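# Move six cart bottles into refrigerator, close door

## Task

Transfer each of the six bottles from the cart into the refrigerator so that it stands upright, then close the refrigerator door completely. It counts as failed if a glass bottle drops any real distance, if the door is swung open or closed hard, or if the robot topples or ends up leaning. At the end the gripper must have released everything and the robot must be backed away.

## Robot and tools

ROBOT. A TidyBot++: a wheeled base 0.54 m long, 0.50 m wide and 0.38 m tall on four driven casters, carrying one seven-joint arm with a two-finger gripper. The shoulder sits 0.12 m ahead of the base centre, 0.68 m up. Arm segments: upper arm 0.42 m, forearm 0.31 m, hand 0.31 m to the hand point. The arm begins folded, hand down, poking up to 0.08 m past the base front. Cameras: base_camera (644x364 pinhole) and wrist_camera (644x476 fisheye, looking along the hand).

FRAMES. Base frame: origin on the floor below the base centre, x ahead, y to the left, z up, metres. hand_pose and hand_target use it; hand_pose is the point midway between the finger pads, its z axis runs out along the fingers and the fingers open along its y axis. Odometry frame is the base frame as it stood at the start; base_odometry reports x, y and a heading in rad (left positive, -3.142 to 3.142) from wheel counting only, so wheel slip reads as motion.

move. One action per call, built from any of base, joints, target, plus optional speeds; the parts start together.
- base: an object with any of translate_m (forward +, -2 to 2 m), strafe_m (left +, -2 to 2 m), rotate_rad (counter-clockwise from above +, -6.3 to 6.3 rad). All are offsets from the base's current position, measured along the axes it has when the command begins.
- joints: absolute targets by name. joint_1_rad (any angle; positive turns the arm clockwise from above, opposite to heading), joint_2_rad shoulder (-2.249 to 2.249, 0 = upper arm vertical, + leans forward), joint_3_rad (any angle), joint_4_rad elbow (-2.579 to 2.579, 0 straight, negative bends forward when joint_3 is 3.14), joint_5_rad (any), joint_6_rad wrist (-2.099 to 2.099), joint_7_rad (any; at 1.57 with hand down the fingers open left/right), gripper_pos (0 open to 1 closed; finger gap about 85 x (1 - gripper_pos) mm). Unlimited joints go the short way round, so keep steps below half a turn.
- target: one list of seven numbers, an absolute hand pose in the base frame: x, y, z in metres then quaternion qw, qx, qy, qz. Only gripper_pos may accompany it under joints.
- speeds: caps for this action only: translate_m and strafe_m 0.05 to 0.5 m/s (name only one when combining them), rotate_rad 0.1 to 1.57 rad/s, gripper_pos 0.234 to 0.993 per second.
- cameras: list of base_camera, wrist_camera or all; omitted means all, [] means none.
- blocking: true/omitted returns once everything is at rest; false returns within roughly half a second while motion continues. A newer move overrides only the joints or base it names.
Unknown keys make the call invalid; out-of-range numbers get it refused, and after a refusal or an unrequested stop, the remaining calls in that reply are skipped.

wait(seconds 0 to 10, cameras) lets the scene run and reports state; it returns early if running moves all settle. stop(cameras) brakes every running motion and holds there. zoom_image(camera, region [x0, y0, x1, y1] pixels, at most 504x504) enlarges part of the latest image. finished_scene(scene: this scene's number) ends the scene irreversibly; the result normally says if the task succeeded.

RESULT LINES. "move" is done or the worst status. base_status, joint_status, hand_status: done, moving, off_target (stopped short, may still push), contact_stop, time_out (unrequested stops; the target is dropped), not_followed (a check held the arm back; see "joint command not followed" / "pose unreachable" with "cause:"), torque_fault, limit_stop_at_motor_heat. hand_status is done within 10 mm and 2 degrees. hand_target shows where joint targets would put the hand. motor_effort gives percent of max per motor, peak in brackets. base_tilt is degrees of forward/right lean. on_its_own lists uncommanded behaviour. "pictures" names the image order. Also watch ARM HIT, MOTOR HOT, OVER-TEMPERATURE FAULT, and the Motor temperatures line.

PRACTICE. Hand targets usually land within about 3 cm; fix by adding (wanted - measured hand_pose) to the previous target's x, y, z. To keep a loaded hand still, resend hand_target, not hand_pose, since loads make the arm sag. The arm does not avoid furniture or the base and keeps pushing when blocked; poses low, close and pointing forward in front of the base go badly. A pointing-down hand reaches at most about 0.94 m high, only near the base. When grasping, a target a little past first contact gives a soft grip; the fingers otherwise squeeze 100-130 N and lock. Closed fingertips reach about 20 mm beyond the hand point. Trust camera images over hand_pose, which can be off by 1-2 cm.

AVOID. Letting a bottle slip or drop; releasing an object still moving; gripping hard on something still resting on a surface; swinging a load fast. Open and close the refrigerator door slowly, with low base and arm speeds, never slamming it. Never drive or turn the base while the arm is snagged high up, and avoid reaching far over nearby furniture or sweeping a stretched arm sideways, or the robot can tip; backing off rights a slight lean. Hard hits can trip a torque fault (arm frozen 10 s). Long stretched holds or pushing against the unreachable heat the motors. Finish with the gripper open and the base moved clear.

Each tool is called as name([rows], argument=value, ...), one row to a line, values as JSON.

## Session

move()

Scene clock: 0.00 s.
Motor temperatures (°C): [36 32 33 34 38 42 43]
base_odometry: x=+0.000 y=+0.000 heading=+0.000
base_tilt: forward=-0.1 right=-0.7
base_status: not commanded
joint_positions: joint_1_rad=-0.006 joint_2_rad=-0.329 joint_3_rad=+3.115 joint_4_rad=-2.497 joint_5_rad=-0.042 joint_6_rad=-0.847 joint_7_rad=+1.572 gripper_pos=+0.000
joint_status: not commanded
motor_effort: joint_1_rad=+0 joint_2_rad=-2 joint_3_rad=+1 joint_4_rad=+13 joint_5_rad=+0 joint_6_rad=+2 joint_7_rad=+0
hand_pose: x=+0.2820 y=+0.0155 z=+0.5945 quat_wxyz=(-0.013, +0.998, +0.003, +0.064) (m; base frame)
hand_target: x=+0.2803 y=+0.0154 z=+0.5934 quat_wxyz=(-0.013, +0.998, +0.003, +0.062) (m; base frame)
hand_status: not commanded
pictures: base_camera, wrist_camera

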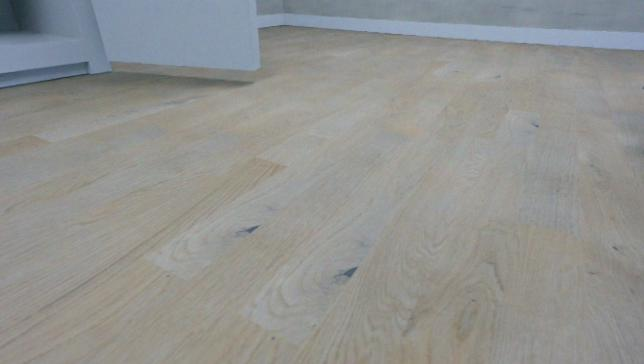

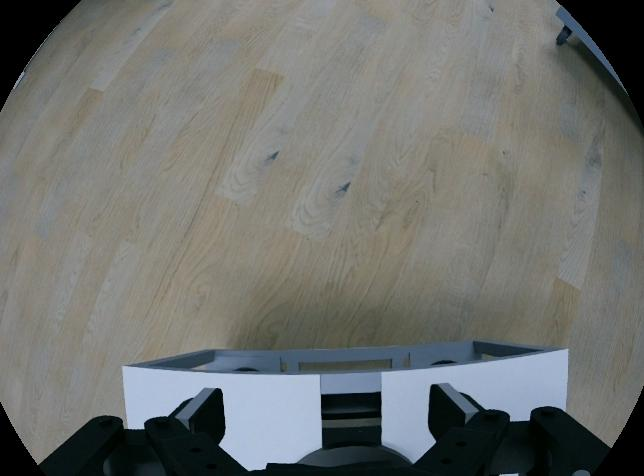

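move(joints={"joint_6_rad":0.4})

move(base={"rotate_rad":-0.8})

move(base={"rotate_rad":1.6})

Scene clock: 4.60 s.
Motor temperatures (°C): [36 32 33 34 38 42 43]
move: done
base_odometry: x=+0.000 y=+0.000 heading=+0.000
base_tilt: forward=-0.1 right=-0.7
base_status: not commanded
joint_positions: joint_1_rad=-0.006 joint_2_rad=-0.329 joint_3_rad=+3.115 joint_4_rad=-2.496 joint_5_rad=-0.042 joint_6_rad=+0.312 joint_7_rad=+1.572 gripper_pos=+0.000
joint_status: all done
motor_effort: joint_1_rad=+0(0) joint_2_rad=-6(7) joint_3_rad=+2(2) joint_4_rad=+17(18) joint_5_rad=+0(1) joint_6_rad=+10(10) joint_7_rad=-1(2)
hand_pose: x=+0.5415 y=+0.0116 z=+0.8162 quat_wxyz=(-0.012, +0.800, -0.004, +0.600) (m; base frame)
hand_target: x=+0.5470 y=+0.0109 z=+0.8402 quat_wxyz=(-0.012, +0.774, -0.005, +0.633) (m; base frame)
hand_status: not commanded
pictures: base_camera, wrist_camera

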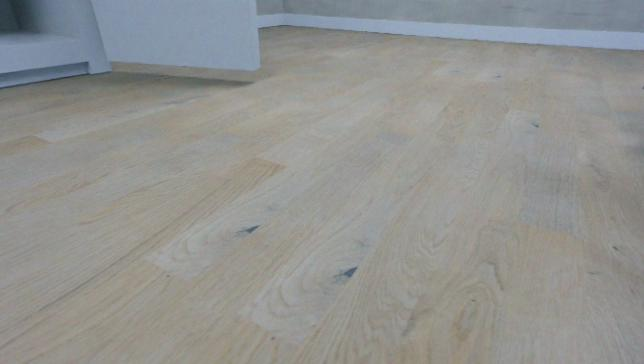

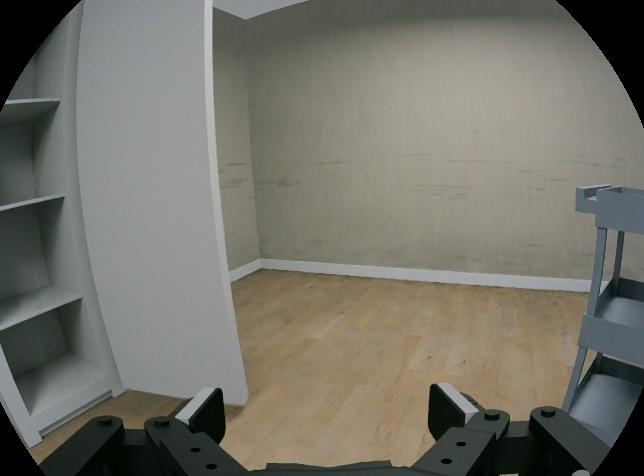

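Scene clock: 6.37 s.
Motor temperatures (°C): [36 32 33 34 38 42 43]
move: done
base_odometry: x=+0.000 y=+0.000 heading=-0.800
base_tilt: forward=-0.2 right=-0.7
base_status: done
joint_positions: joint_1_rad=-0.006 joint_2_rad=-0.329 joint_3_rad=+3.115 joint_4_rad=-2.496 joint_5_rad=-0.042 joint_6_rad=+0.313 joint_7_rad=+1.572 gripper_pos=+0.000
joint_status: not commanded
motor_effort: joint_1_rad=+0(1) joint_2_rad=-6(7) joint_3_rad=+0(3) joint_4_rad=+17(18) joint_5_rad=+0(2) joint_6_rad=+10(10) joint_7_rad=-1(2)
hand_pose: x=+0.5415 y=+0.0116 z=+0.8163 quat_wxyz=(-0.012, +0.800, -0.004, +0.600) (m; base frame)
hand_target: x=+0.5470 y=+0.0109 z=+0.8402 quat_wxyz=(-0.012, +0.774, -0.005, +0.633) (m; base frame)
hand_status: not commanded
pictures: base_camera, wrist_camera

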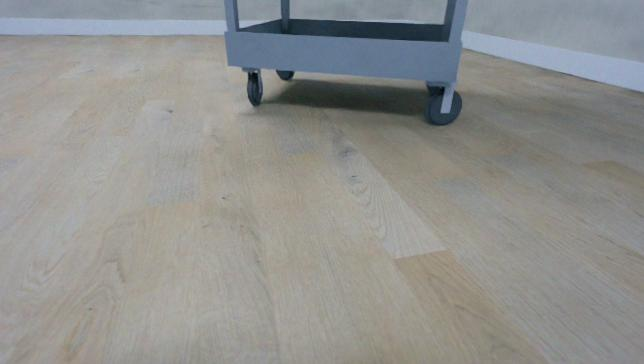

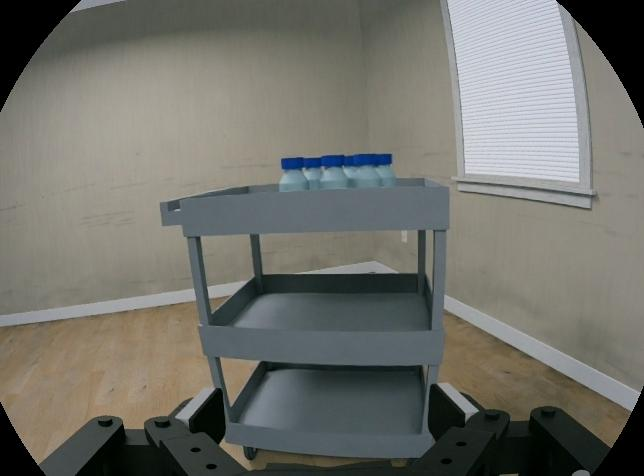

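Scene clock: 8.83 s.
Motor temperatures (°C): [36 32 33 34 38 42 43]
move: done
base_odometry: x=+0.000 y=+0.000 heading=+0.800
base_tilt: forward=-0.1 right=-0.7
base_status: done
joint_positions: joint_1_rad=-0.006 joint_2_rad=-0.329 joint_3_rad=+3.114 joint_4_rad=-2.496 joint_5_rad=-0.042 joint_6_rad=+0.313 joint_7_rad=+1.572 gripper_pos=+0.000
joint_status: not commanded
motor_effort: joint_1_rad=+0(1) joint_2_rad=-7(7) joint_3_rad=+2(3) joint_4_rad=+17(18) joint_5_rad=+0(1) joint_6_rad=+10(10) joint_7_rad=-1(2)
hand_pose: x=+0.5415 y=+0.0118 z=+0.8163 quat_wxyz=(-0.012, +0.800, -0.004, +0.600) (m; base frame)
hand_target: x=+0.5470 y=+0.0109 z=+0.8402 quat_wxyz=(-0.012, +0.774, -0.005, +0.633) (m; base frame)
hand_status: not commanded
pictures: base_camera, wrist_camera

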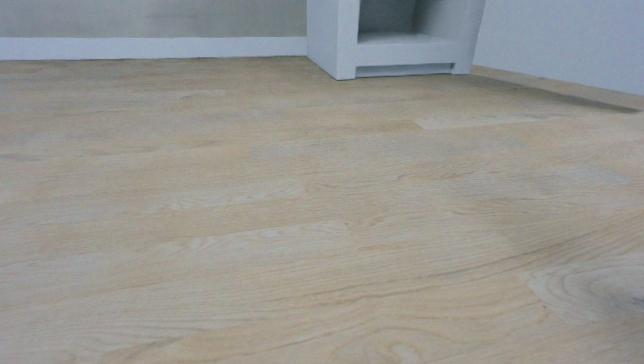

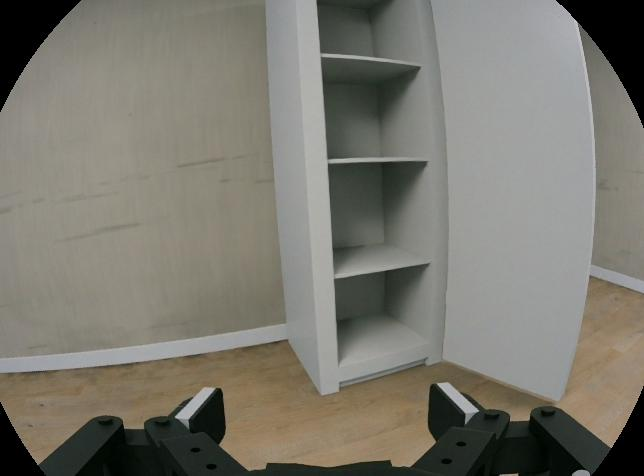

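move(base={"rotate_rad":-1.6}, joints={"joint_1_rad":0,"joint_2_rad":0.0,"joint_3_rad":3.14,"joint_4_rad":-1.5,"joint_5_rad":0,"joint_6_rad":-0.7,"joint_7_rad":1.57})

Scene clock: 32.63 s.
Motor temperatures (°C): [36 32 32 34 38 42 43]
move: done
base_odometry: x=+0.000 y=+0.000 heading=-0.800
base_tilt: forward=-0.1 right=-0.6
base_status: done
joint_positions: joint_1_rad=-0.005 joint_2_rad=-0.025 joint_3_rad=+3.139 joint_4_rad=-1.517 joint_5_rad=-0.042 joint_6_rad=-0.628 joint_7_rad=+1.572 gripper_pos=+0.000
joint_status: all done
motor_effort: joint_1_rad=+0(2) joint_2_rad=-18(19) joint_3_rad=+0(4) joint_4_rad=+20(20) joint_5_rad=+0(1) joint_6_rad=+8(11) joint_7_rad=-1(2)
hand_pose: x=+0.6872 y=+0.0128 z=+0.9653 quat_wxyz=(-0.020, +0.872, -0.005, +0.489) (m; base frame)
hand_target: x=+0.6842 y=+0.0023 z=+0.9416 quat_wxyz=(-0.001, +0.891, +0.000, +0.454) (m; base frame)
hand_status: not commanded
pictures: base_camera, wrist_camera

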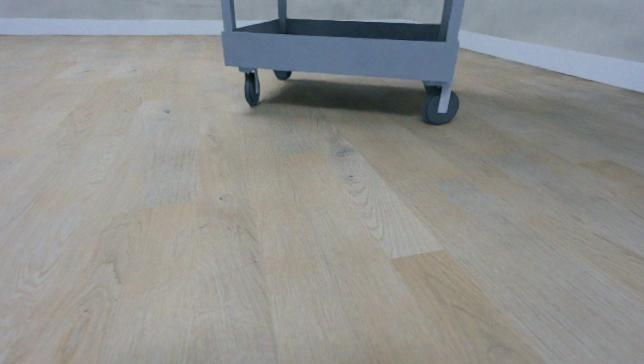

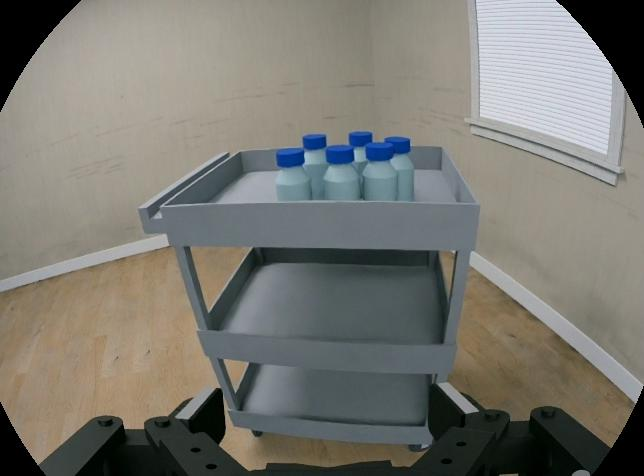

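zoom_image(camera="wrist_camera", region=[130, 110, 490, 270])

move(base={"translate_m":0.25}, joints={"joint_1_rad":0,"joint_2_rad":0.0,"joint_3_rad":3.14,"joint_4_rad":-1.3,"joint_5_rad":0.04,"joint_6_rad":-1.2,"joint_7_rad":1.57})

Scaled by 1.400.

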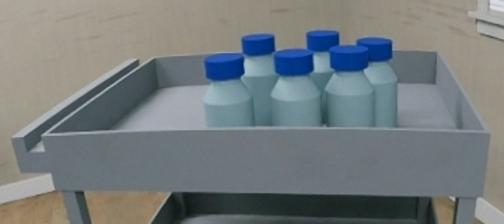

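Scene clock: 36.10 s.
Motor temperatures (°C): [36 32 32 34 38 42 43]
move: done
base_odometry: x=+0.174 y=-0.179 heading=-0.800
base_tilt: forward=-0.1 right=-0.7
base_status: done
joint_positions: joint_1_rad=-0.005 joint_2_rad=-0.003 joint_3_rad=+3.139 joint_4_rad=-1.314 joint_5_rad=-0.036 joint_6_rad=-1.129 joint_7_rad=+1.572 gripper_pos=+0.000
joint_status: all done
motor_effort: joint_1_rad=+0(1) joint_2_rad=-17(21) joint_3_rad=+1(3) joint_4_rad=+17(20) joint_5_rad=-1(1) joint_6_rad=+7(9) joint_7_rad=-1(2)
hand_pose: x=+0.6220 y=+0.0147 z=+0.9457 quat_wxyz=(-0.019, +0.939, +0.002, +0.343) (m; base frame)
hand_target: x=+0.6081 y=-0.0095 z=+0.9375 quat_wxyz=(+0.020, +0.949, +0.001, +0.315) (m; base frame)
hand_status: not commanded
pictures: base_camera, wrist_camera

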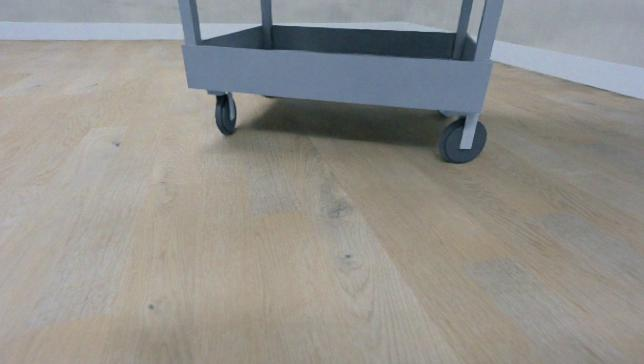

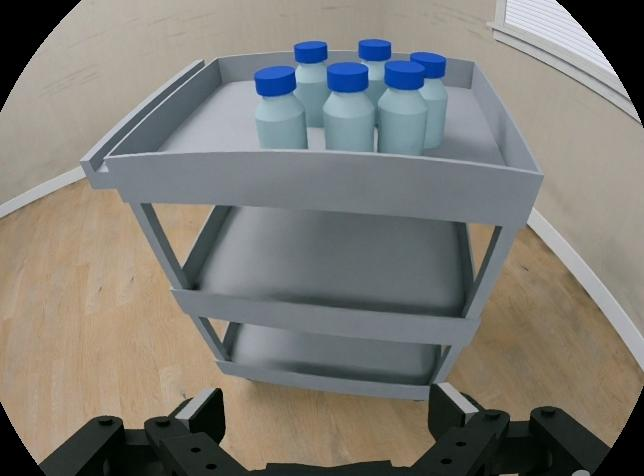

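move(base={"translate_m":0.2}, joints={"joint_1_rad":0,"joint_2_rad":0.25,"joint_3_rad":3.14,"joint_4_rad":-0.95,"joint_5_rad":0.12,"joint_6_rad":-1.15,"joint_7_rad":1.57})

Scene clock: 71.23 s.
Motor temperatures (°C): [36 33 32 34 38 42 43]
move: done
base_odometry: x=+0.314 y=-0.323 heading=-0.800
base_tilt: forward=-0.1 right=-0.7
base_status: done
joint_positions: joint_1_rad=-0.005 joint_2_rad=+0.246 joint_3_rad=+3.139 joint_4_rad=-0.967 joint_5_rad=+0.040 joint_6_rad=-1.134 joint_7_rad=+1.572 gripper_pos=+0.000
joint_status: all done
motor_effort: joint_1_rad=+0(1) joint_2_rad=-25(30) joint_3_rad=+1(2) joint_4_rad=+18(20) joint_5_rad=+1(2) joint_6_rad=+7(8) joint_7_rad=+0(2)
hand_pose: x=+0.7379 y=-0.0060 z=+0.9818 quat_wxyz=(+0.019, +0.922, +0.004, +0.387) (m; base frame)
hand_target: x=+0.7369 y=-0.0319 z=+0.9865 quat_wxyz=(+0.059, +0.921, +0.002, +0.385) (m; base frame)
hand_status: not commanded
pictures: base_camera, wrist_camera

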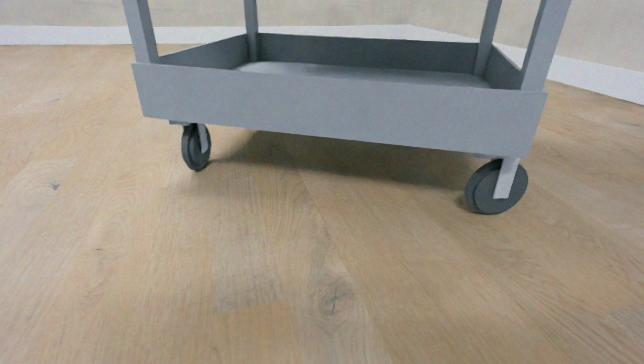

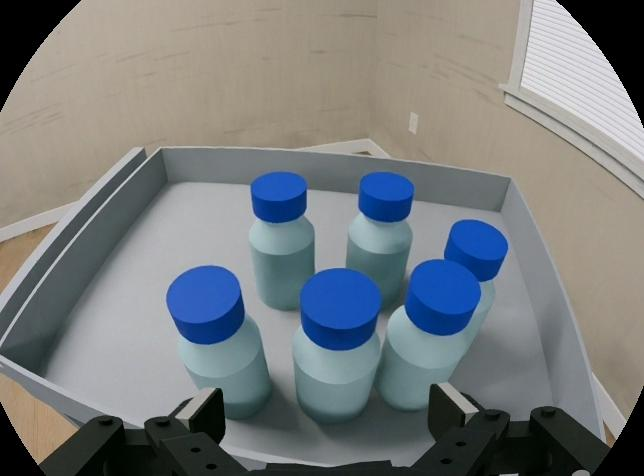

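move(base={"translate_m":0.09,"strafe_m":0.1}, joints={"joint_1_rad":0,"joint_2_rad":0.25,"joint_3_rad":3.14,"joint_4_rad":-0.93,"joint_5_rad":0.0,"joint_6_rad":-1.11,"joint_7_rad":1.57})

Scene clock: 82.53 s.
Motor temperatures (°C): [36 33 32 34 38 42 43]
move: done
base_odometry: x=+0.448 y=-0.318 heading=-0.800
base_tilt: forward=-0.1 right=-0.7
base_status: done
joint_positions: joint_1_rad=-0.004 joint_2_rad=+0.246 joint_3_rad=+3.139 joint_4_rad=-0.943 joint_5_rad=-0.003 joint_6_rad=-1.134 joint_7_rad=+1.572 gripper_pos=+0.000
joint_status: all done
motor_effort: joint_1_rad=+0(2) joint_2_rad=-26(29) joint_3_rad=+1(3) joint_4_rad=+18(19) joint_5_rad=+1(2) joint_6_rad=+7(8) joint_7_rad=+0(2)
hand_pose: x=+0.7405 y=+0.0062 z=+0.9939 quat_wxyz=(-0.003, +0.918, +0.003, +0.398) (m; base frame)
hand_target: x=+0.7479 y=+0.0022 z=+1.0042 quat_wxyz=(-0.001, +0.911, +0.000, +0.413) (m; base frame)
hand_status: not commanded
pictures: base_camera, wrist_camera

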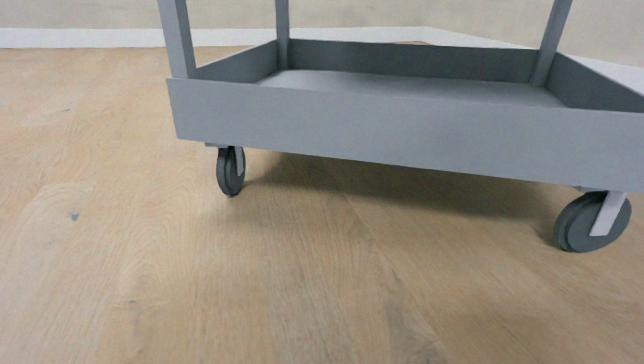

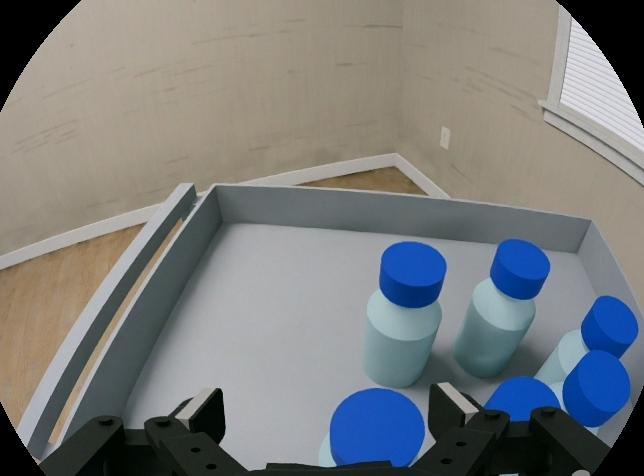

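move(base={"translate_m":0.037,"strafe_m":-0.039}, joints={"joint_1_rad":0,"joint_2_rad":0.23,"joint_3_rad":3.14,"joint_4_rad":-1.15,"joint_5_rad":0.0,"joint_6_rad":-0.87,"joint_7_rad":1.57})

Scene clock: 88.50 s.
Motor temperatures (°C): [36 33 32 34 38 42 43]
move: done
base_odometry: x=+0.446 y=-0.372 heading=-0.800
base_tilt: forward=-0.1 right=-0.7
base_status: done
joint_positions: joint_1_rad=-0.004 joint_2_rad=+0.243 joint_3_rad=+3.140 joint_4_rad=-1.117 joint_5_rad=-0.003 joint_6_rad=-0.957 joint_7_rad=+1.572 gripper_pos=+0.000
joint_status: all done
motor_effort: joint_1_rad=+0(2) joint_2_rad=-26(29) joint_3_rad=+1(3) joint_4_rad=+19(20) joint_5_rad=+0(2) joint_6_rad=+7(9) joint_7_rad=-1(2)
hand_pose: x=+0.7562 y=+0.0057 z=+0.9445 quat_wxyz=(-0.003, +0.916, +0.003, +0.401) (m; base frame)
hand_target: x=+0.7658 y=+0.0023 z=+0.9556 quat_wxyz=(-0.001, +0.902, +0.000, +0.431) (m; base frame)
hand_status: not commanded
pictures: base_camera, wrist_camera

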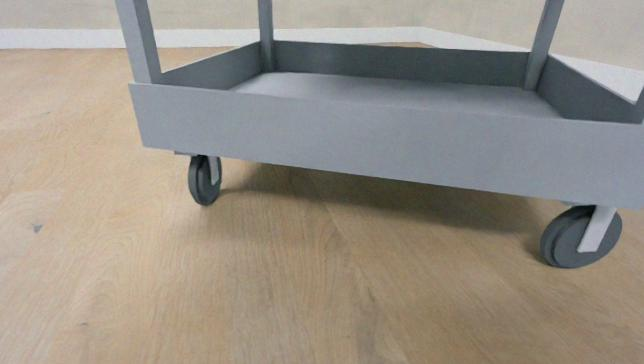

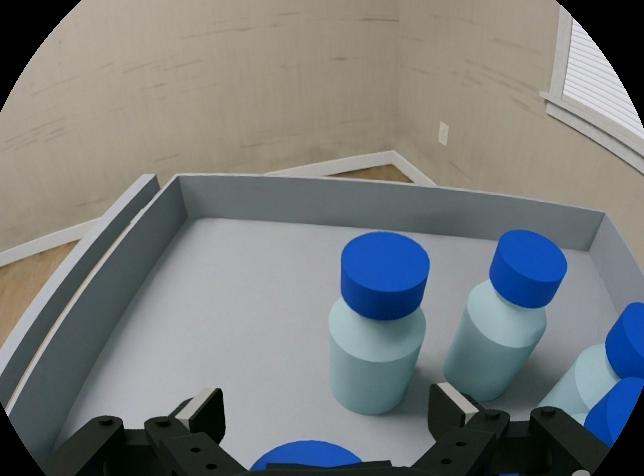

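move(base={"translate_m":-0.008,"strafe_m":0.009}, joints={"joint_1_rad":0,"joint_2_rad":0.20,"joint_3_rad":3.14,"joint_4_rad":-1.37,"joint_5_rad":0.0,"joint_6_rad":-0.71,"joint_7_rad":1.57})

Scene clock: 94.57 s.
Motor temperatures (°C): [36 33 32 34 38 42 43]
move: done
base_odometry: x=+0.447 y=-0.360 heading=-0.800
base_tilt: forward=-0.1 right=-0.7
base_status: done
joint_positions: joint_1_rad=-0.004 joint_2_rad=+0.198 joint_3_rad=+3.139 joint_4_rad=-1.324 joint_5_rad=-0.003 joint_6_rad=-0.793 joint_7_rad=+1.572 gripper_pos=+0.000
joint_status: all done
motor_effort: joint_1_rad=+0(2) joint_2_rad=-21(28) joint_3_rad=+1(2) joint_4_rad=+17(19) joint_5_rad=+1(2) joint_6_rad=+7(8) joint_7_rad=-1(2)
hand_pose: x=+0.7446 y=+0.0063 z=+0.8988 quat_wxyz=(-0.003, +0.916, +0.003, +0.402) (m; base frame)
hand_target: x=+0.7532 y=+0.0023 z=+0.8917 quat_wxyz=(-0.001, +0.909, +0.000, +0.418) (m; base frame)
hand_status: not commanded
pictures: base_camera, wrist_camera

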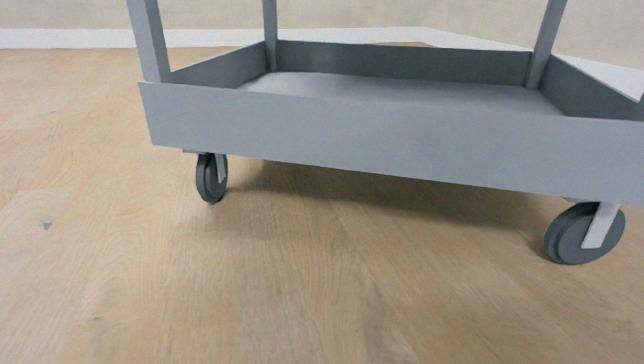

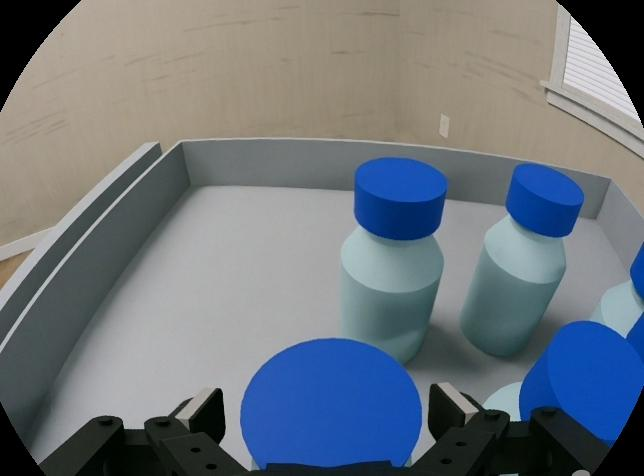

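move(joints={"joint_1_rad":0,"joint_2_rad":0.213,"joint_3_rad":3.14,"joint_4_rad":-1.475,"joint_5_rad":0.0,"joint_6_rad":-0.60,"joint_7_rad":1.57})

Scene clock: 99.27 s.
Motor temperatures (°C): [36 33 32 34 38 42 43]
move: done
base_odometry: x=+0.447 y=-0.360 heading=-0.800
base_tilt: forward=-0.1 right=-0.6
base_status: not commanded
joint_positions: joint_1_rad=-0.004 joint_2_rad=+0.199 joint_3_rad=+3.137 joint_4_rad=-1.442 joint_5_rad=-0.003 joint_6_rad=-0.690 joint_7_rad=+1.572 gripper_pos=+0.000
joint_status: all done
motor_effort: joint_1_rad=+1(4) joint_2_rad=-24(25) joint_3_rad=+3(4) joint_4_rad=+19(20) joint_5_rad=+1(2) joint_6_rad=+8(9) joint_7_rad=-1(2)
hand_pose: x=+0.7413 y=+0.0071 z=+0.8575 quat_wxyz=(-0.003, +0.919, +0.004, +0.394) (m; base frame)
hand_target: x=+0.7547 y=+0.0023 z=+0.8517 quat_wxyz=(-0.001, +0.910, +0.000, +0.414) (m; base frame)
hand_status: not commanded
pictures: base_camera, wrist_camera

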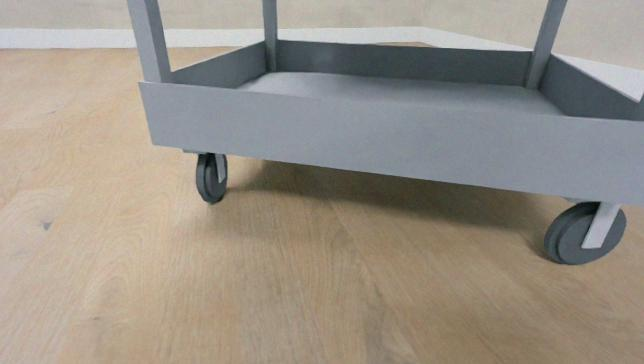

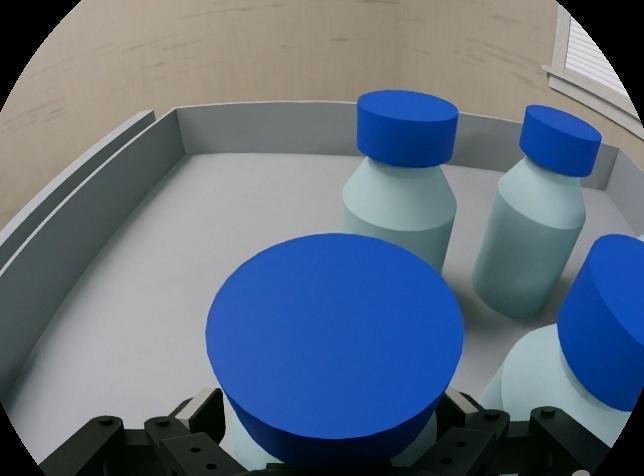

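move(base={"translate_m":-0.008}, joints={"joint_1_rad":0,"joint_2_rad":0.205,"joint_3_rad":3.14,"joint_4_rad":-1.32,"joint_5_rad":0.0,"joint_6_rad":-0.85,"joint_7_rad":1.57})

move(joints={"gripper_pos":1}, speeds={"gripper_pos":0.234})

Scene clock: 112.03 s.
Motor temperatures (°C): [36 33 32 34 38 42 43]
move: done
base_odometry: x=+0.441 y=-0.354 heading=-0.800
base_tilt: forward=+0.0 right=-0.7
base_status: done
joint_positions: joint_1_rad=-0.004 joint_2_rad=+0.200 joint_3_rad=+3.137 joint_4_rad=-1.333 joint_5_rad=-0.003 joint_6_rad=-0.787 joint_7_rad=+1.572 gripper_pos=+0.000
joint_status: all done
motor_effort: joint_1_rad=+0(2) joint_2_rad=-25(29) joint_3_rad=+1(3) joint_4_rad=+19(20) joint_5_rad=+0(1) joint_6_rad=+7(8) joint_7_rad=-2(2)
hand_pose: x=+0.7446 y=+0.0072 z=+0.8946 quat_wxyz=(-0.003, +0.917, +0.004, +0.400) (m; base frame)
hand_target: x=+0.7346 y=+0.0023 z=+0.8839 quat_wxyz=(-0.001, +0.927, +0.000, +0.374) (m; base frame)
hand_status: not commanded
pictures: base_camera, wrist_camera

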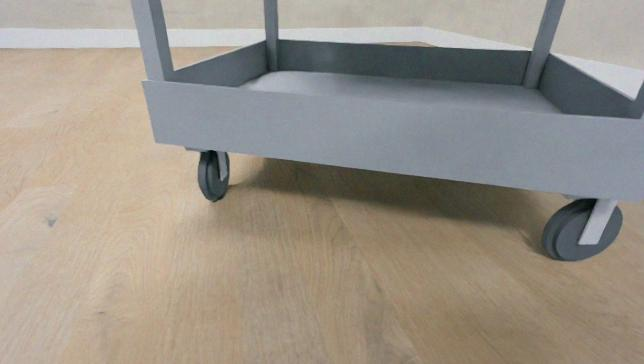

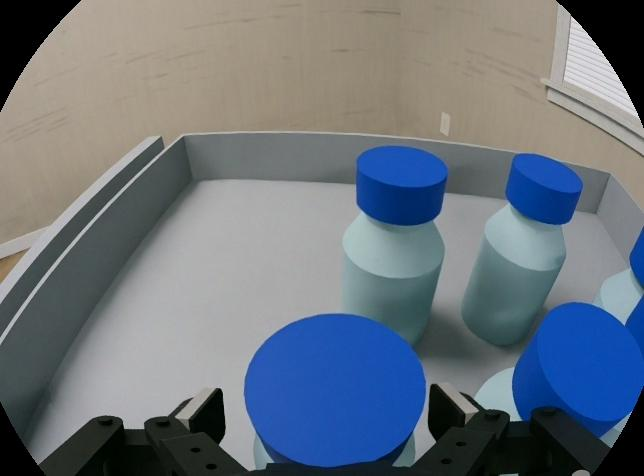

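Scene clock: 116.63 s.
Motor temperatures (°C): [36 33 32 34 38 42 43]
move: off_target
base_odometry: x=+0.441 y=-0.354 heading=-0.800
base_tilt: forward=-0.1 right=-0.7
base_status: not commanded
joint_positions: joint_1_rad=-0.004 joint_2_rad=+0.200 joint_3_rad=+3.141 joint_4_rad=-1.320 joint_5_rad=-0.003 joint_6_rad=-0.787 joint_7_rad=+1.572 gripper_pos=+0.417
joint_status: gripper_pos off_target (ended at +0.417, target +1.000)
motor_effort: joint_1_rad=-2(3) joint_2_rad=-23(25) joint_3_rad=-1(2) joint_4_rad=+17(19) joint_5_rad=-2(3) joint_6_rad=+4(8) joint_7_rad=-1(3)
hand_pose: x=+0.7472 y=+0.0048 z=+0.9016 quat_wxyz=(-0.002, +0.914, +0.002, +0.406) (m; base frame)
hand_target: x=+0.7346 y=+0.0023 z=+0.8839 quat_wxyz=(-0.001, +0.927, +0.000, +0.374) (m; base frame)
hand_status: not commanded
pictures: base_camera, wrist_camera

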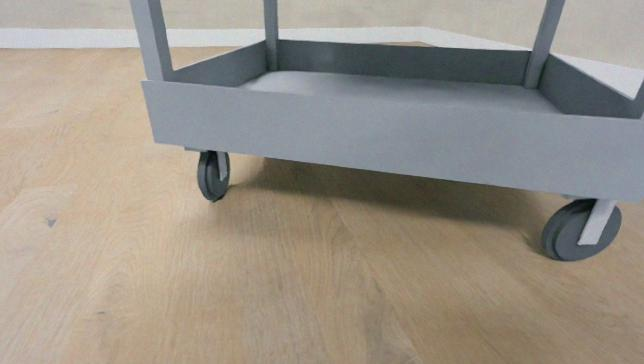

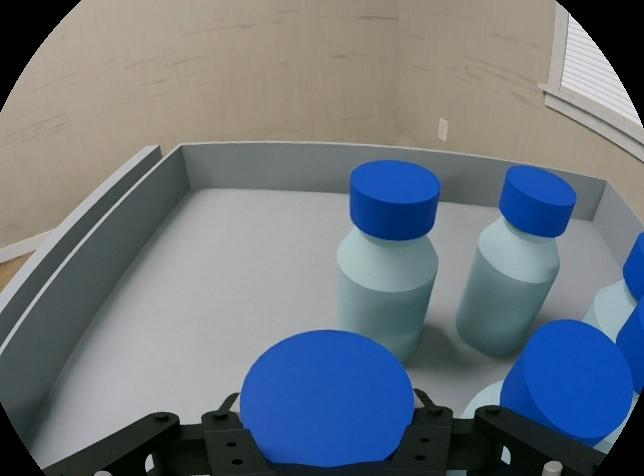

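move(joints={"joint_1_rad":0,"joint_2_rad":0.25,"joint_3_rad":3.14,"joint_4_rad":-0.93,"joint_5_rad":0.0,"joint_6_rad":-1.11,"joint_7_rad":1.57})

move(joints={"joint_1_rad":0,"joint_2_rad":0.09,"joint_3_rad":3.14,"joint_4_rad":-0.92,"joint_5_rad":0.0,"joint_6_rad":-1.29,"joint_7_rad":1.57})

Scene clock: 124.30 s.
Motor temperatures (°C): [36 33 32 34 38 42 43]
move: done
base_odometry: x=+0.441 y=-0.354 heading=-0.800
base_tilt: forward=-0.1 right=-0.7
base_status: not commanded
joint_positions: joint_1_rad=-0.004 joint_2_rad=+0.243 joint_3_rad=+3.141 joint_4_rad=-0.964 joint_5_rad=-0.003 joint_6_rad=-1.055 joint_7_rad=+1.572 gripper_pos=+0.417
joint_status: all done
motor_effort: joint_1_rad=+0(2) joint_2_rad=-29(32) joint_3_rad=+1(2) joint_4_rad=+21(24) joint_5_rad=+0(3) joint_6_rad=+11(11) joint_7_rad=+0(3)
hand_pose: x=+0.7537 y=+0.0050 z=+1.0035 quat_wxyz=(-0.002, +0.905, +0.002, +0.426) (m; base frame)
hand_target: x=+0.7479 y=+0.0022 z=+1.0042 quat_wxyz=(-0.001, +0.911, +0.000, +0.413) (m; base frame)
hand_status: not commanded
pictures: base_camera, wrist_camera

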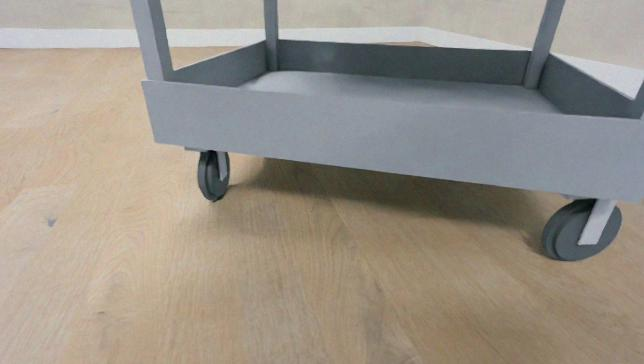

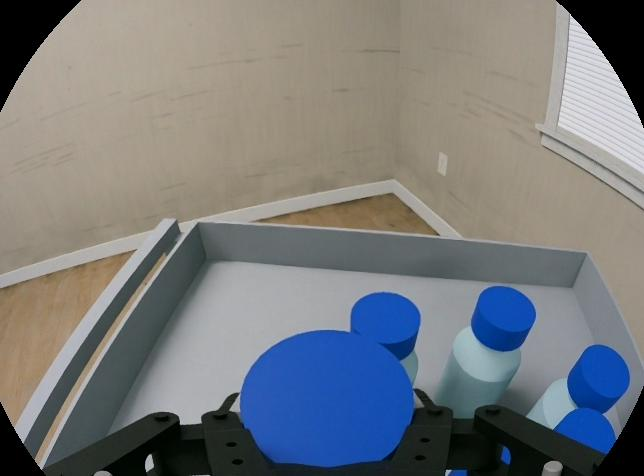

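Scene clock: 125.73 s.
Motor temperatures (°C): [36 33 32 34 38 42 43]
move: done
base_odometry: x=+0.441 y=-0.354 heading=-0.800
base_tilt: forward=-0.1 right=-0.7
base_status: not commanded
joint_positions: joint_1_rad=-0.004 joint_2_rad=+0.108 joint_3_rad=+3.141 joint_4_rad=-0.947 joint_5_rad=-0.003 joint_6_rad=-1.236 joint_7_rad=+1.572 gripper_pos=+0.417
joint_status: all done
motor_effort: joint_1_rad=+0(1) joint_2_rad=-24(32) joint_3_rad=+1(2) joint_4_rad=+20(23) joint_5_rad=+1(1) joint_6_rad=+10(11) joint_7_rad=-1(2)
hand_pose: x=+0.6719 y=+0.0048 z=+1.0498 quat_wxyz=(-0.002, +0.911, +0.003, +0.413) (m; base frame)
hand_target: x=+0.6551 y=+0.0021 z=+1.0607 quat_wxyz=(-0.001, +0.913, +0.000, +0.409) (m; base frame)
hand_status: not commanded
pictures: base_camera, wrist_camera

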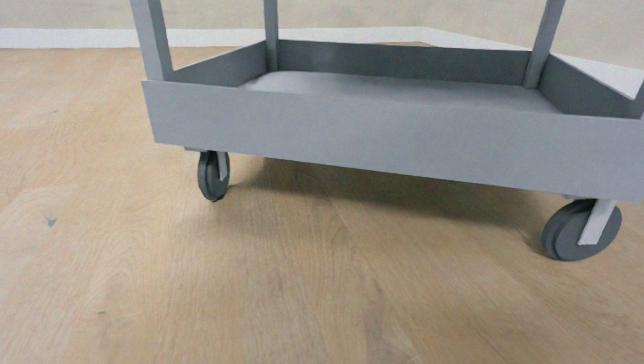

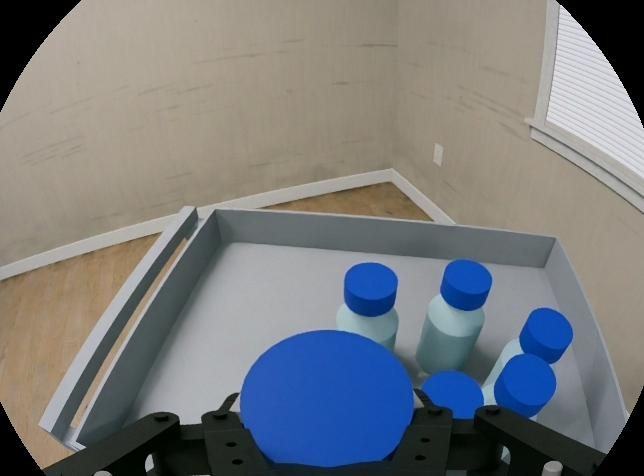

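move(base={"translate_m":-0.3}, cameras=[])

move(base={"rotate_rad":2.0}, speeds={"rotate_rad":0.8})

Scene clock: 137.40 s.
Motor temperatures (°C): [36 33 32 34 38 42 43]
move: done
base_odometry: x=+0.232 y=-0.139 heading=-0.800
base_tilt: forward=-0.1 right=-0.7
base_status: done
joint_positions: joint_1_rad=-0.004 joint_2_rad=+0.097 joint_3_rad=+3.141 joint_4_rad=-0.946 joint_5_rad=-0.003 joint_6_rad=-1.245 joint_7_rad=+1.572 gripper_pos=+0.417
joint_status: not commanded
motor_effort: joint_1_rad=+0(1) joint_2_rad=-23(29) joint_3_rad=+1(2) joint_4_rad=+21(21) joint_5_rad=+0(1) joint_6_rad=+10(11) joint_7_rad=-1(2)
hand_pose: x=+0.6658 y=+0.0047 z=+1.0545 quat_wxyz=(-0.002, +0.910, +0.003, +0.414) (m; base frame)
hand_target: x=+0.6551 y=+0.0021 z=+1.0607 quat_wxyz=(-0.001, +0.913, +0.000, +0.409) (m; base frame)
hand_status: not commanded
pictures: none
No camera images: "cameras" was empty.

Scene clock: 140.77 s.
Motor temperatures (°C): [36 33 32 34 38 42 43]
move: done
base_odometry: x=+0.232 y=-0.139 heading=+1.200
base_tilt: forward=-0.1 right=-0.7
base_status: done
joint_positions: joint_1_rad=-0.003 joint_2_rad=+0.097 joint_3_rad=+3.137 joint_4_rad=-0.946 joint_5_rad=-0.003 joint_6_rad=-1.245 joint_7_rad=+1.572 gripper_pos=+0.417
joint_status: not commanded
motor_effort: joint_1_rad=+0(2) joint_2_rad=-23(24) joint_3_rad=+1(3) joint_4_rad=+20(21) joint_5_rad=+1(2) joint_6_rad=+10(11) joint_7_rad=-1(2)
hand_pose: x=+0.6658 y=+0.0063 z=+1.0545 quat_wxyz=(-0.003, +0.910, +0.004, +0.414) (m; base frame)
hand_target: x=+0.6551 y=+0.0021 z=+1.0607 quat_wxyz=(-0.001, +0.913, +0.000, +0.409) (m; base frame)
hand_status: not commanded
pictures: base_camera, wrist_camera

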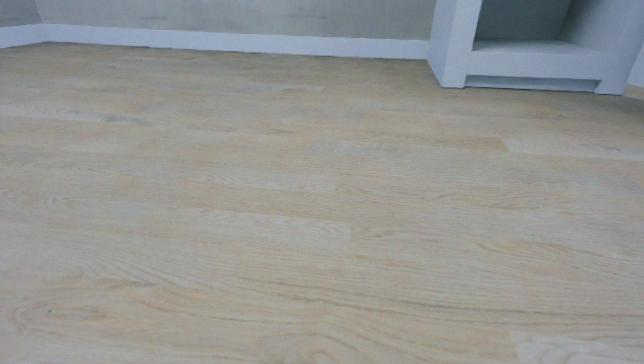

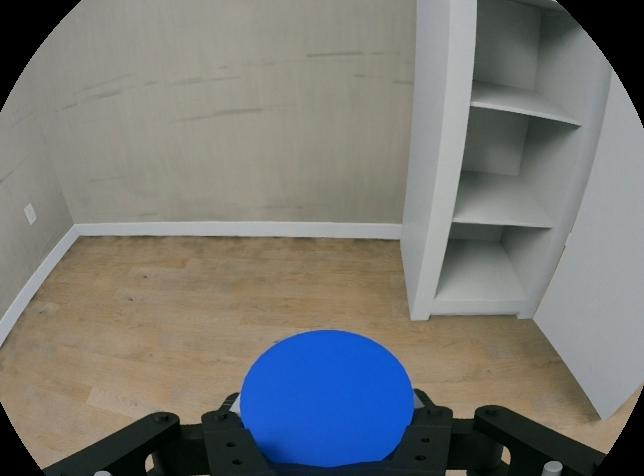

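move(base={"translate_m":0.15,"strafe_m":-0.6})

Scene clock: 144.97 s.
Motor temperatures (°C): [36 33 32 34 38 42 43]
move: done
base_odometry: x=+0.846 y=-0.216 heading=+1.201
base_tilt: forward=-0.2 right=-0.7
base_status: done
joint_positions: joint_1_rad=-0.003 joint_2_rad=+0.097 joint_3_rad=+3.138 joint_4_rad=-0.946 joint_5_rad=-0.003 joint_6_rad=-1.245 joint_7_rad=+1.572 gripper_pos=+0.417
joint_status: not commanded
motor_effort: joint_1_rad=+0(2) joint_2_rad=-23(24) joint_3_rad=+2(3) joint_4_rad=+20(21) joint_5_rad=+0(2) joint_6_rad=+10(11) joint_7_rad=+0(2)
hand_pose: x=+0.6658 y=+0.0058 z=+1.0545 quat_wxyz=(-0.003, +0.910, +0.004, +0.414) (m; base frame)
hand_target: x=+0.6551 y=+0.0021 z=+1.0607 quat_wxyz=(-0.001, +0.913, +0.000, +0.409) (m; base frame)
hand_status: not commanded
pictures: base_camera, wrist_camera

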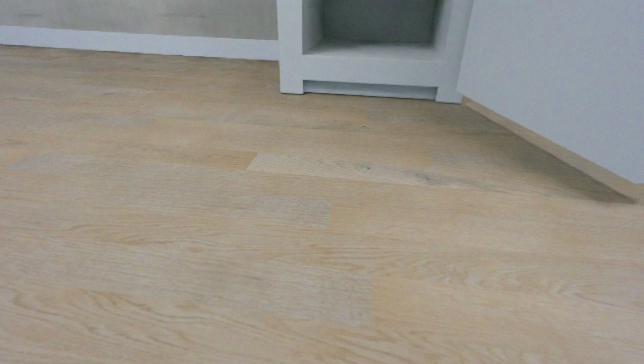

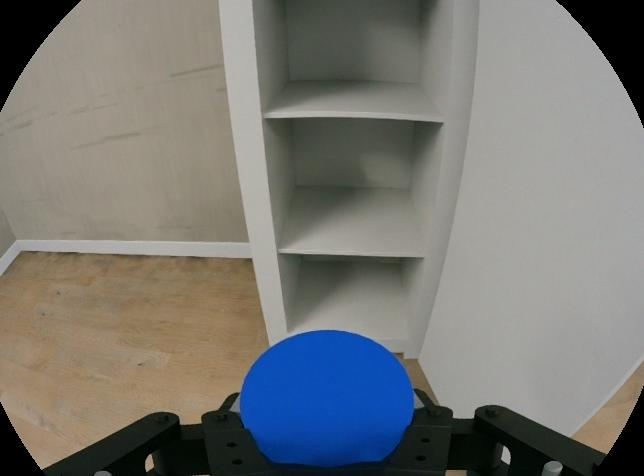

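move(base={"rotate_rad":-0.03}, joints={"joint_1_rad":0,"joint_2_rad":0.415,"joint_3_rad":3.14,"joint_4_rad":-1.86,"joint_5_rad":0.0,"joint_6_rad":-0.03,"joint_7_rad":1.57})

move(base={"translate_m":0.4})

Scene clock: 176.30 s.
Motor temperatures (°C): [36 33 32 34 38 42 42]
move: done
base_odometry: x=+0.846 y=-0.216 heading=+1.171
base_tilt: forward=-0.1 right=-0.6
base_status: done
joint_positions: joint_1_rad=-0.001 joint_2_rad=+0.405 joint_3_rad=+3.142 joint_4_rad=-1.840 joint_5_rad=-0.003 joint_6_rad=-0.137 joint_7_rad=+1.572 gripper_pos=+0.417
joint_status: all done
motor_effort: joint_1_rad=+0(3) joint_2_rad=-32(35) joint_3_rad=+0(4) joint_4_rad=+18(22) joint_5_rad=+1(3) joint_6_rad=+9(11) joint_7_rad=-1(2)
hand_pose: x=+0.7445 y=+0.0019 z=+0.6465 quat_wxyz=(-0.001, +0.929, +0.000, +0.371) (m; base frame)
hand_target: x=+0.7593 y=+0.0023 z=+0.6548 quat_wxyz=(-0.001, +0.914, +0.000, +0.406) (m; base frame)
hand_status: not commanded
pictures: base_camera, wrist_camera

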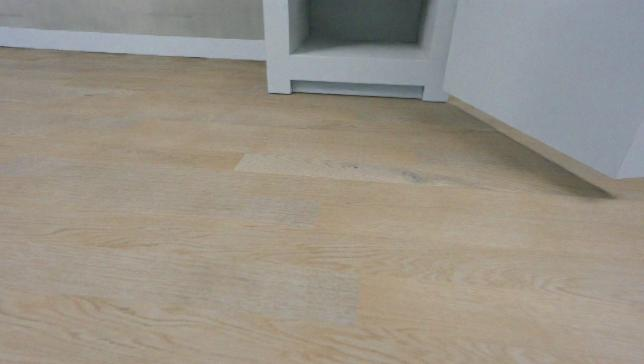

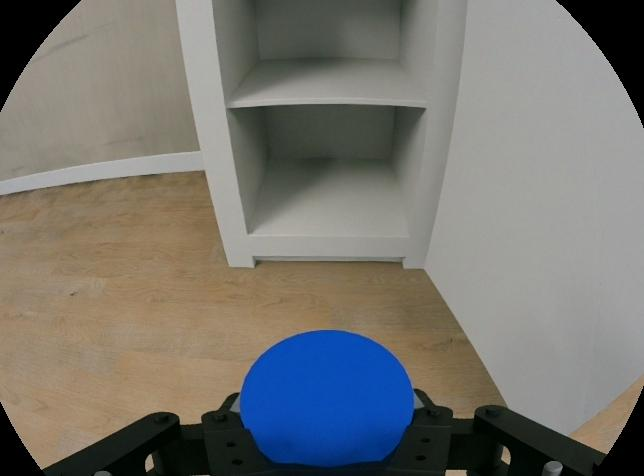

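Scene clock: 178.40 s.
Motor temperatures (°C): [36 33 32 34 38 42 42]
move: done
base_odometry: x=+1.002 y=+0.152 heading=+1.171
base_tilt: forward=-0.2 right=-0.6
base_status: done
joint_positions: joint_1_rad=-0.001 joint_2_rad=+0.414 joint_3_rad=+3.142 joint_4_rad=-1.847 joint_5_rad=-0.003 joint_6_rad=-0.126 joint_7_rad=+1.572 gripper_pos=+0.417
joint_status: not commanded
motor_effort: joint_1_rad=+0(1) joint_2_rad=-32(33) joint_3_rad=+1(2) joint_4_rad=+18(20) joint_5_rad=+1(1) joint_6_rad=+9(10) joint_7_rad=-1(2)
hand_pose: x=+0.7441 y=+0.0018 z=+0.6401 quat_wxyz=(+0.000, +0.930, -0.001, +0.368) (m; base frame)
hand_target: x=+0.7593 y=+0.0023 z=+0.6548 quat_wxyz=(-0.001, +0.914, +0.000, +0.406) (m; base frame)
hand_status: not commanded
pictures: base_camera, wrist_camera

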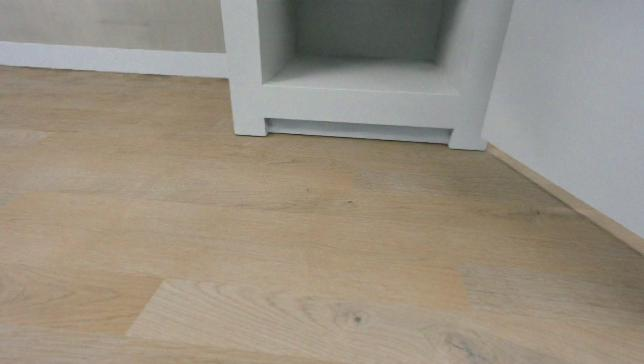

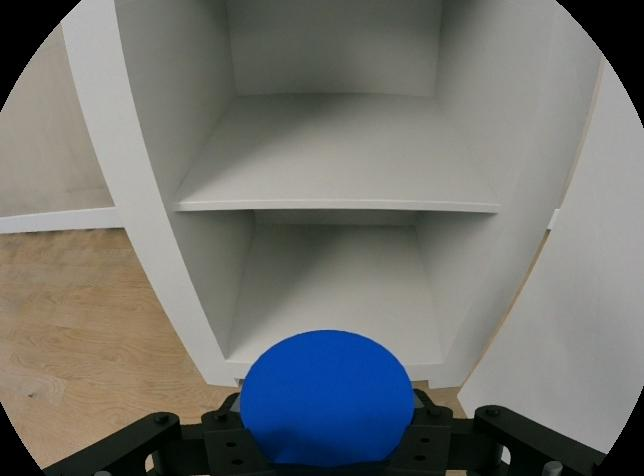

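move(base={"strafe_m":0.09}, joints={"joint_1_rad":0,"joint_2_rad":0.425,"joint_3_rad":3.14,"joint_4_rad":-1.88,"joint_5_rad":0.0,"joint_6_rad":0.06,"joint_7_rad":1.57}, cameras=[])

move(base={"translate_m":0.3}, speeds={"translate_m":0.25})

Scene clock: 184.20 s.
Motor temperatures (°C): [36 33 32 34 38 42 42]
move: done
base_odometry: x=+0.919 y=+0.188 heading=+1.171
base_tilt: forward=-0.1 right=-0.7
base_status: done
joint_positions: joint_1_rad=-0.006 joint_2_rad=+0.419 joint_3_rad=+3.136 joint_4_rad=-1.867 joint_5_rad=-0.003 joint_6_rad=-0.034 joint_7_rad=+1.572 gripper_pos=+0.417
joint_status: all done
motor_effort: joint_1_rad=+0(3) joint_2_rad=-32(33) joint_3_rad=+1(3) joint_4_rad=+18(19) joint_5_rad=+1(1) joint_6_rad=+10(10) joint_7_rad=-1(2)
hand_pose: x=+0.7553 y=+0.0085 z=+0.6483 quat_wxyz=(-0.004, +0.917, +0.004, +0.400) (m; base frame)
hand_target: x=+0.7690 y=+0.0023 z=+0.6602 quat_wxyz=(-0.001, +0.901, +0.000, +0.433) (m; base frame)
hand_status: not commanded
pictures: none
No camera images: "cameras" was empty.

Scene clock: 186.23 s.
Motor temperatures (°C): [36 33 32 34 38 42 42]
move: done
base_odometry: x=+1.036 y=+0.464 heading=+1.171
base_tilt: forward=-0.1 right=-0.7
base_status: done
joint_positions: joint_1_rad=-0.006 joint_2_rad=+0.423 joint_3_rad=+3.136 joint_4_rad=-1.869 joint_5_rad=-0.003 joint_6_rad=-0.033 joint_7_rad=+1.572 gripper_pos=+0.417
joint_status: not commanded
motor_effort: joint_1_rad=+0(1) joint_2_rad=-32(34) joint_3_rad=+1(1) joint_4_rad=+19(20) joint_5_rad=+1(1) joint_6_rad=+10(11) joint_7_rad=+0(2)
hand_pose: x=+0.7546 y=+0.0085 z=+0.6447 quat_wxyz=(-0.004, +0.918, +0.004, +0.397) (m; base frame)
hand_target: x=+0.7690 y=+0.0023 z=+0.6602 quat_wxyz=(-0.001, +0.901, +0.000, +0.433) (m; base frame)
hand_status: not commanded
pictures: base_camera, wrist_camera

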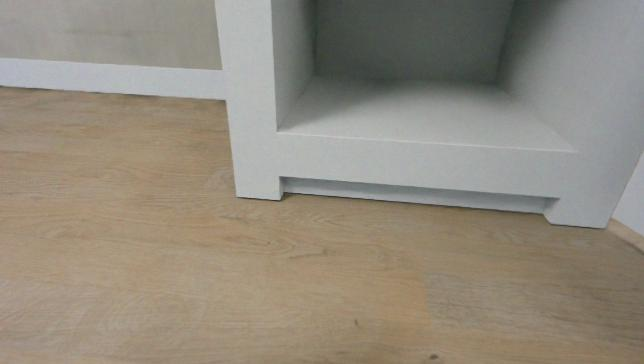

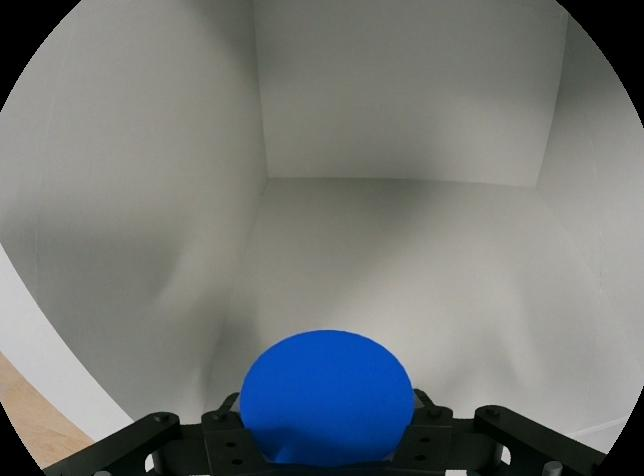

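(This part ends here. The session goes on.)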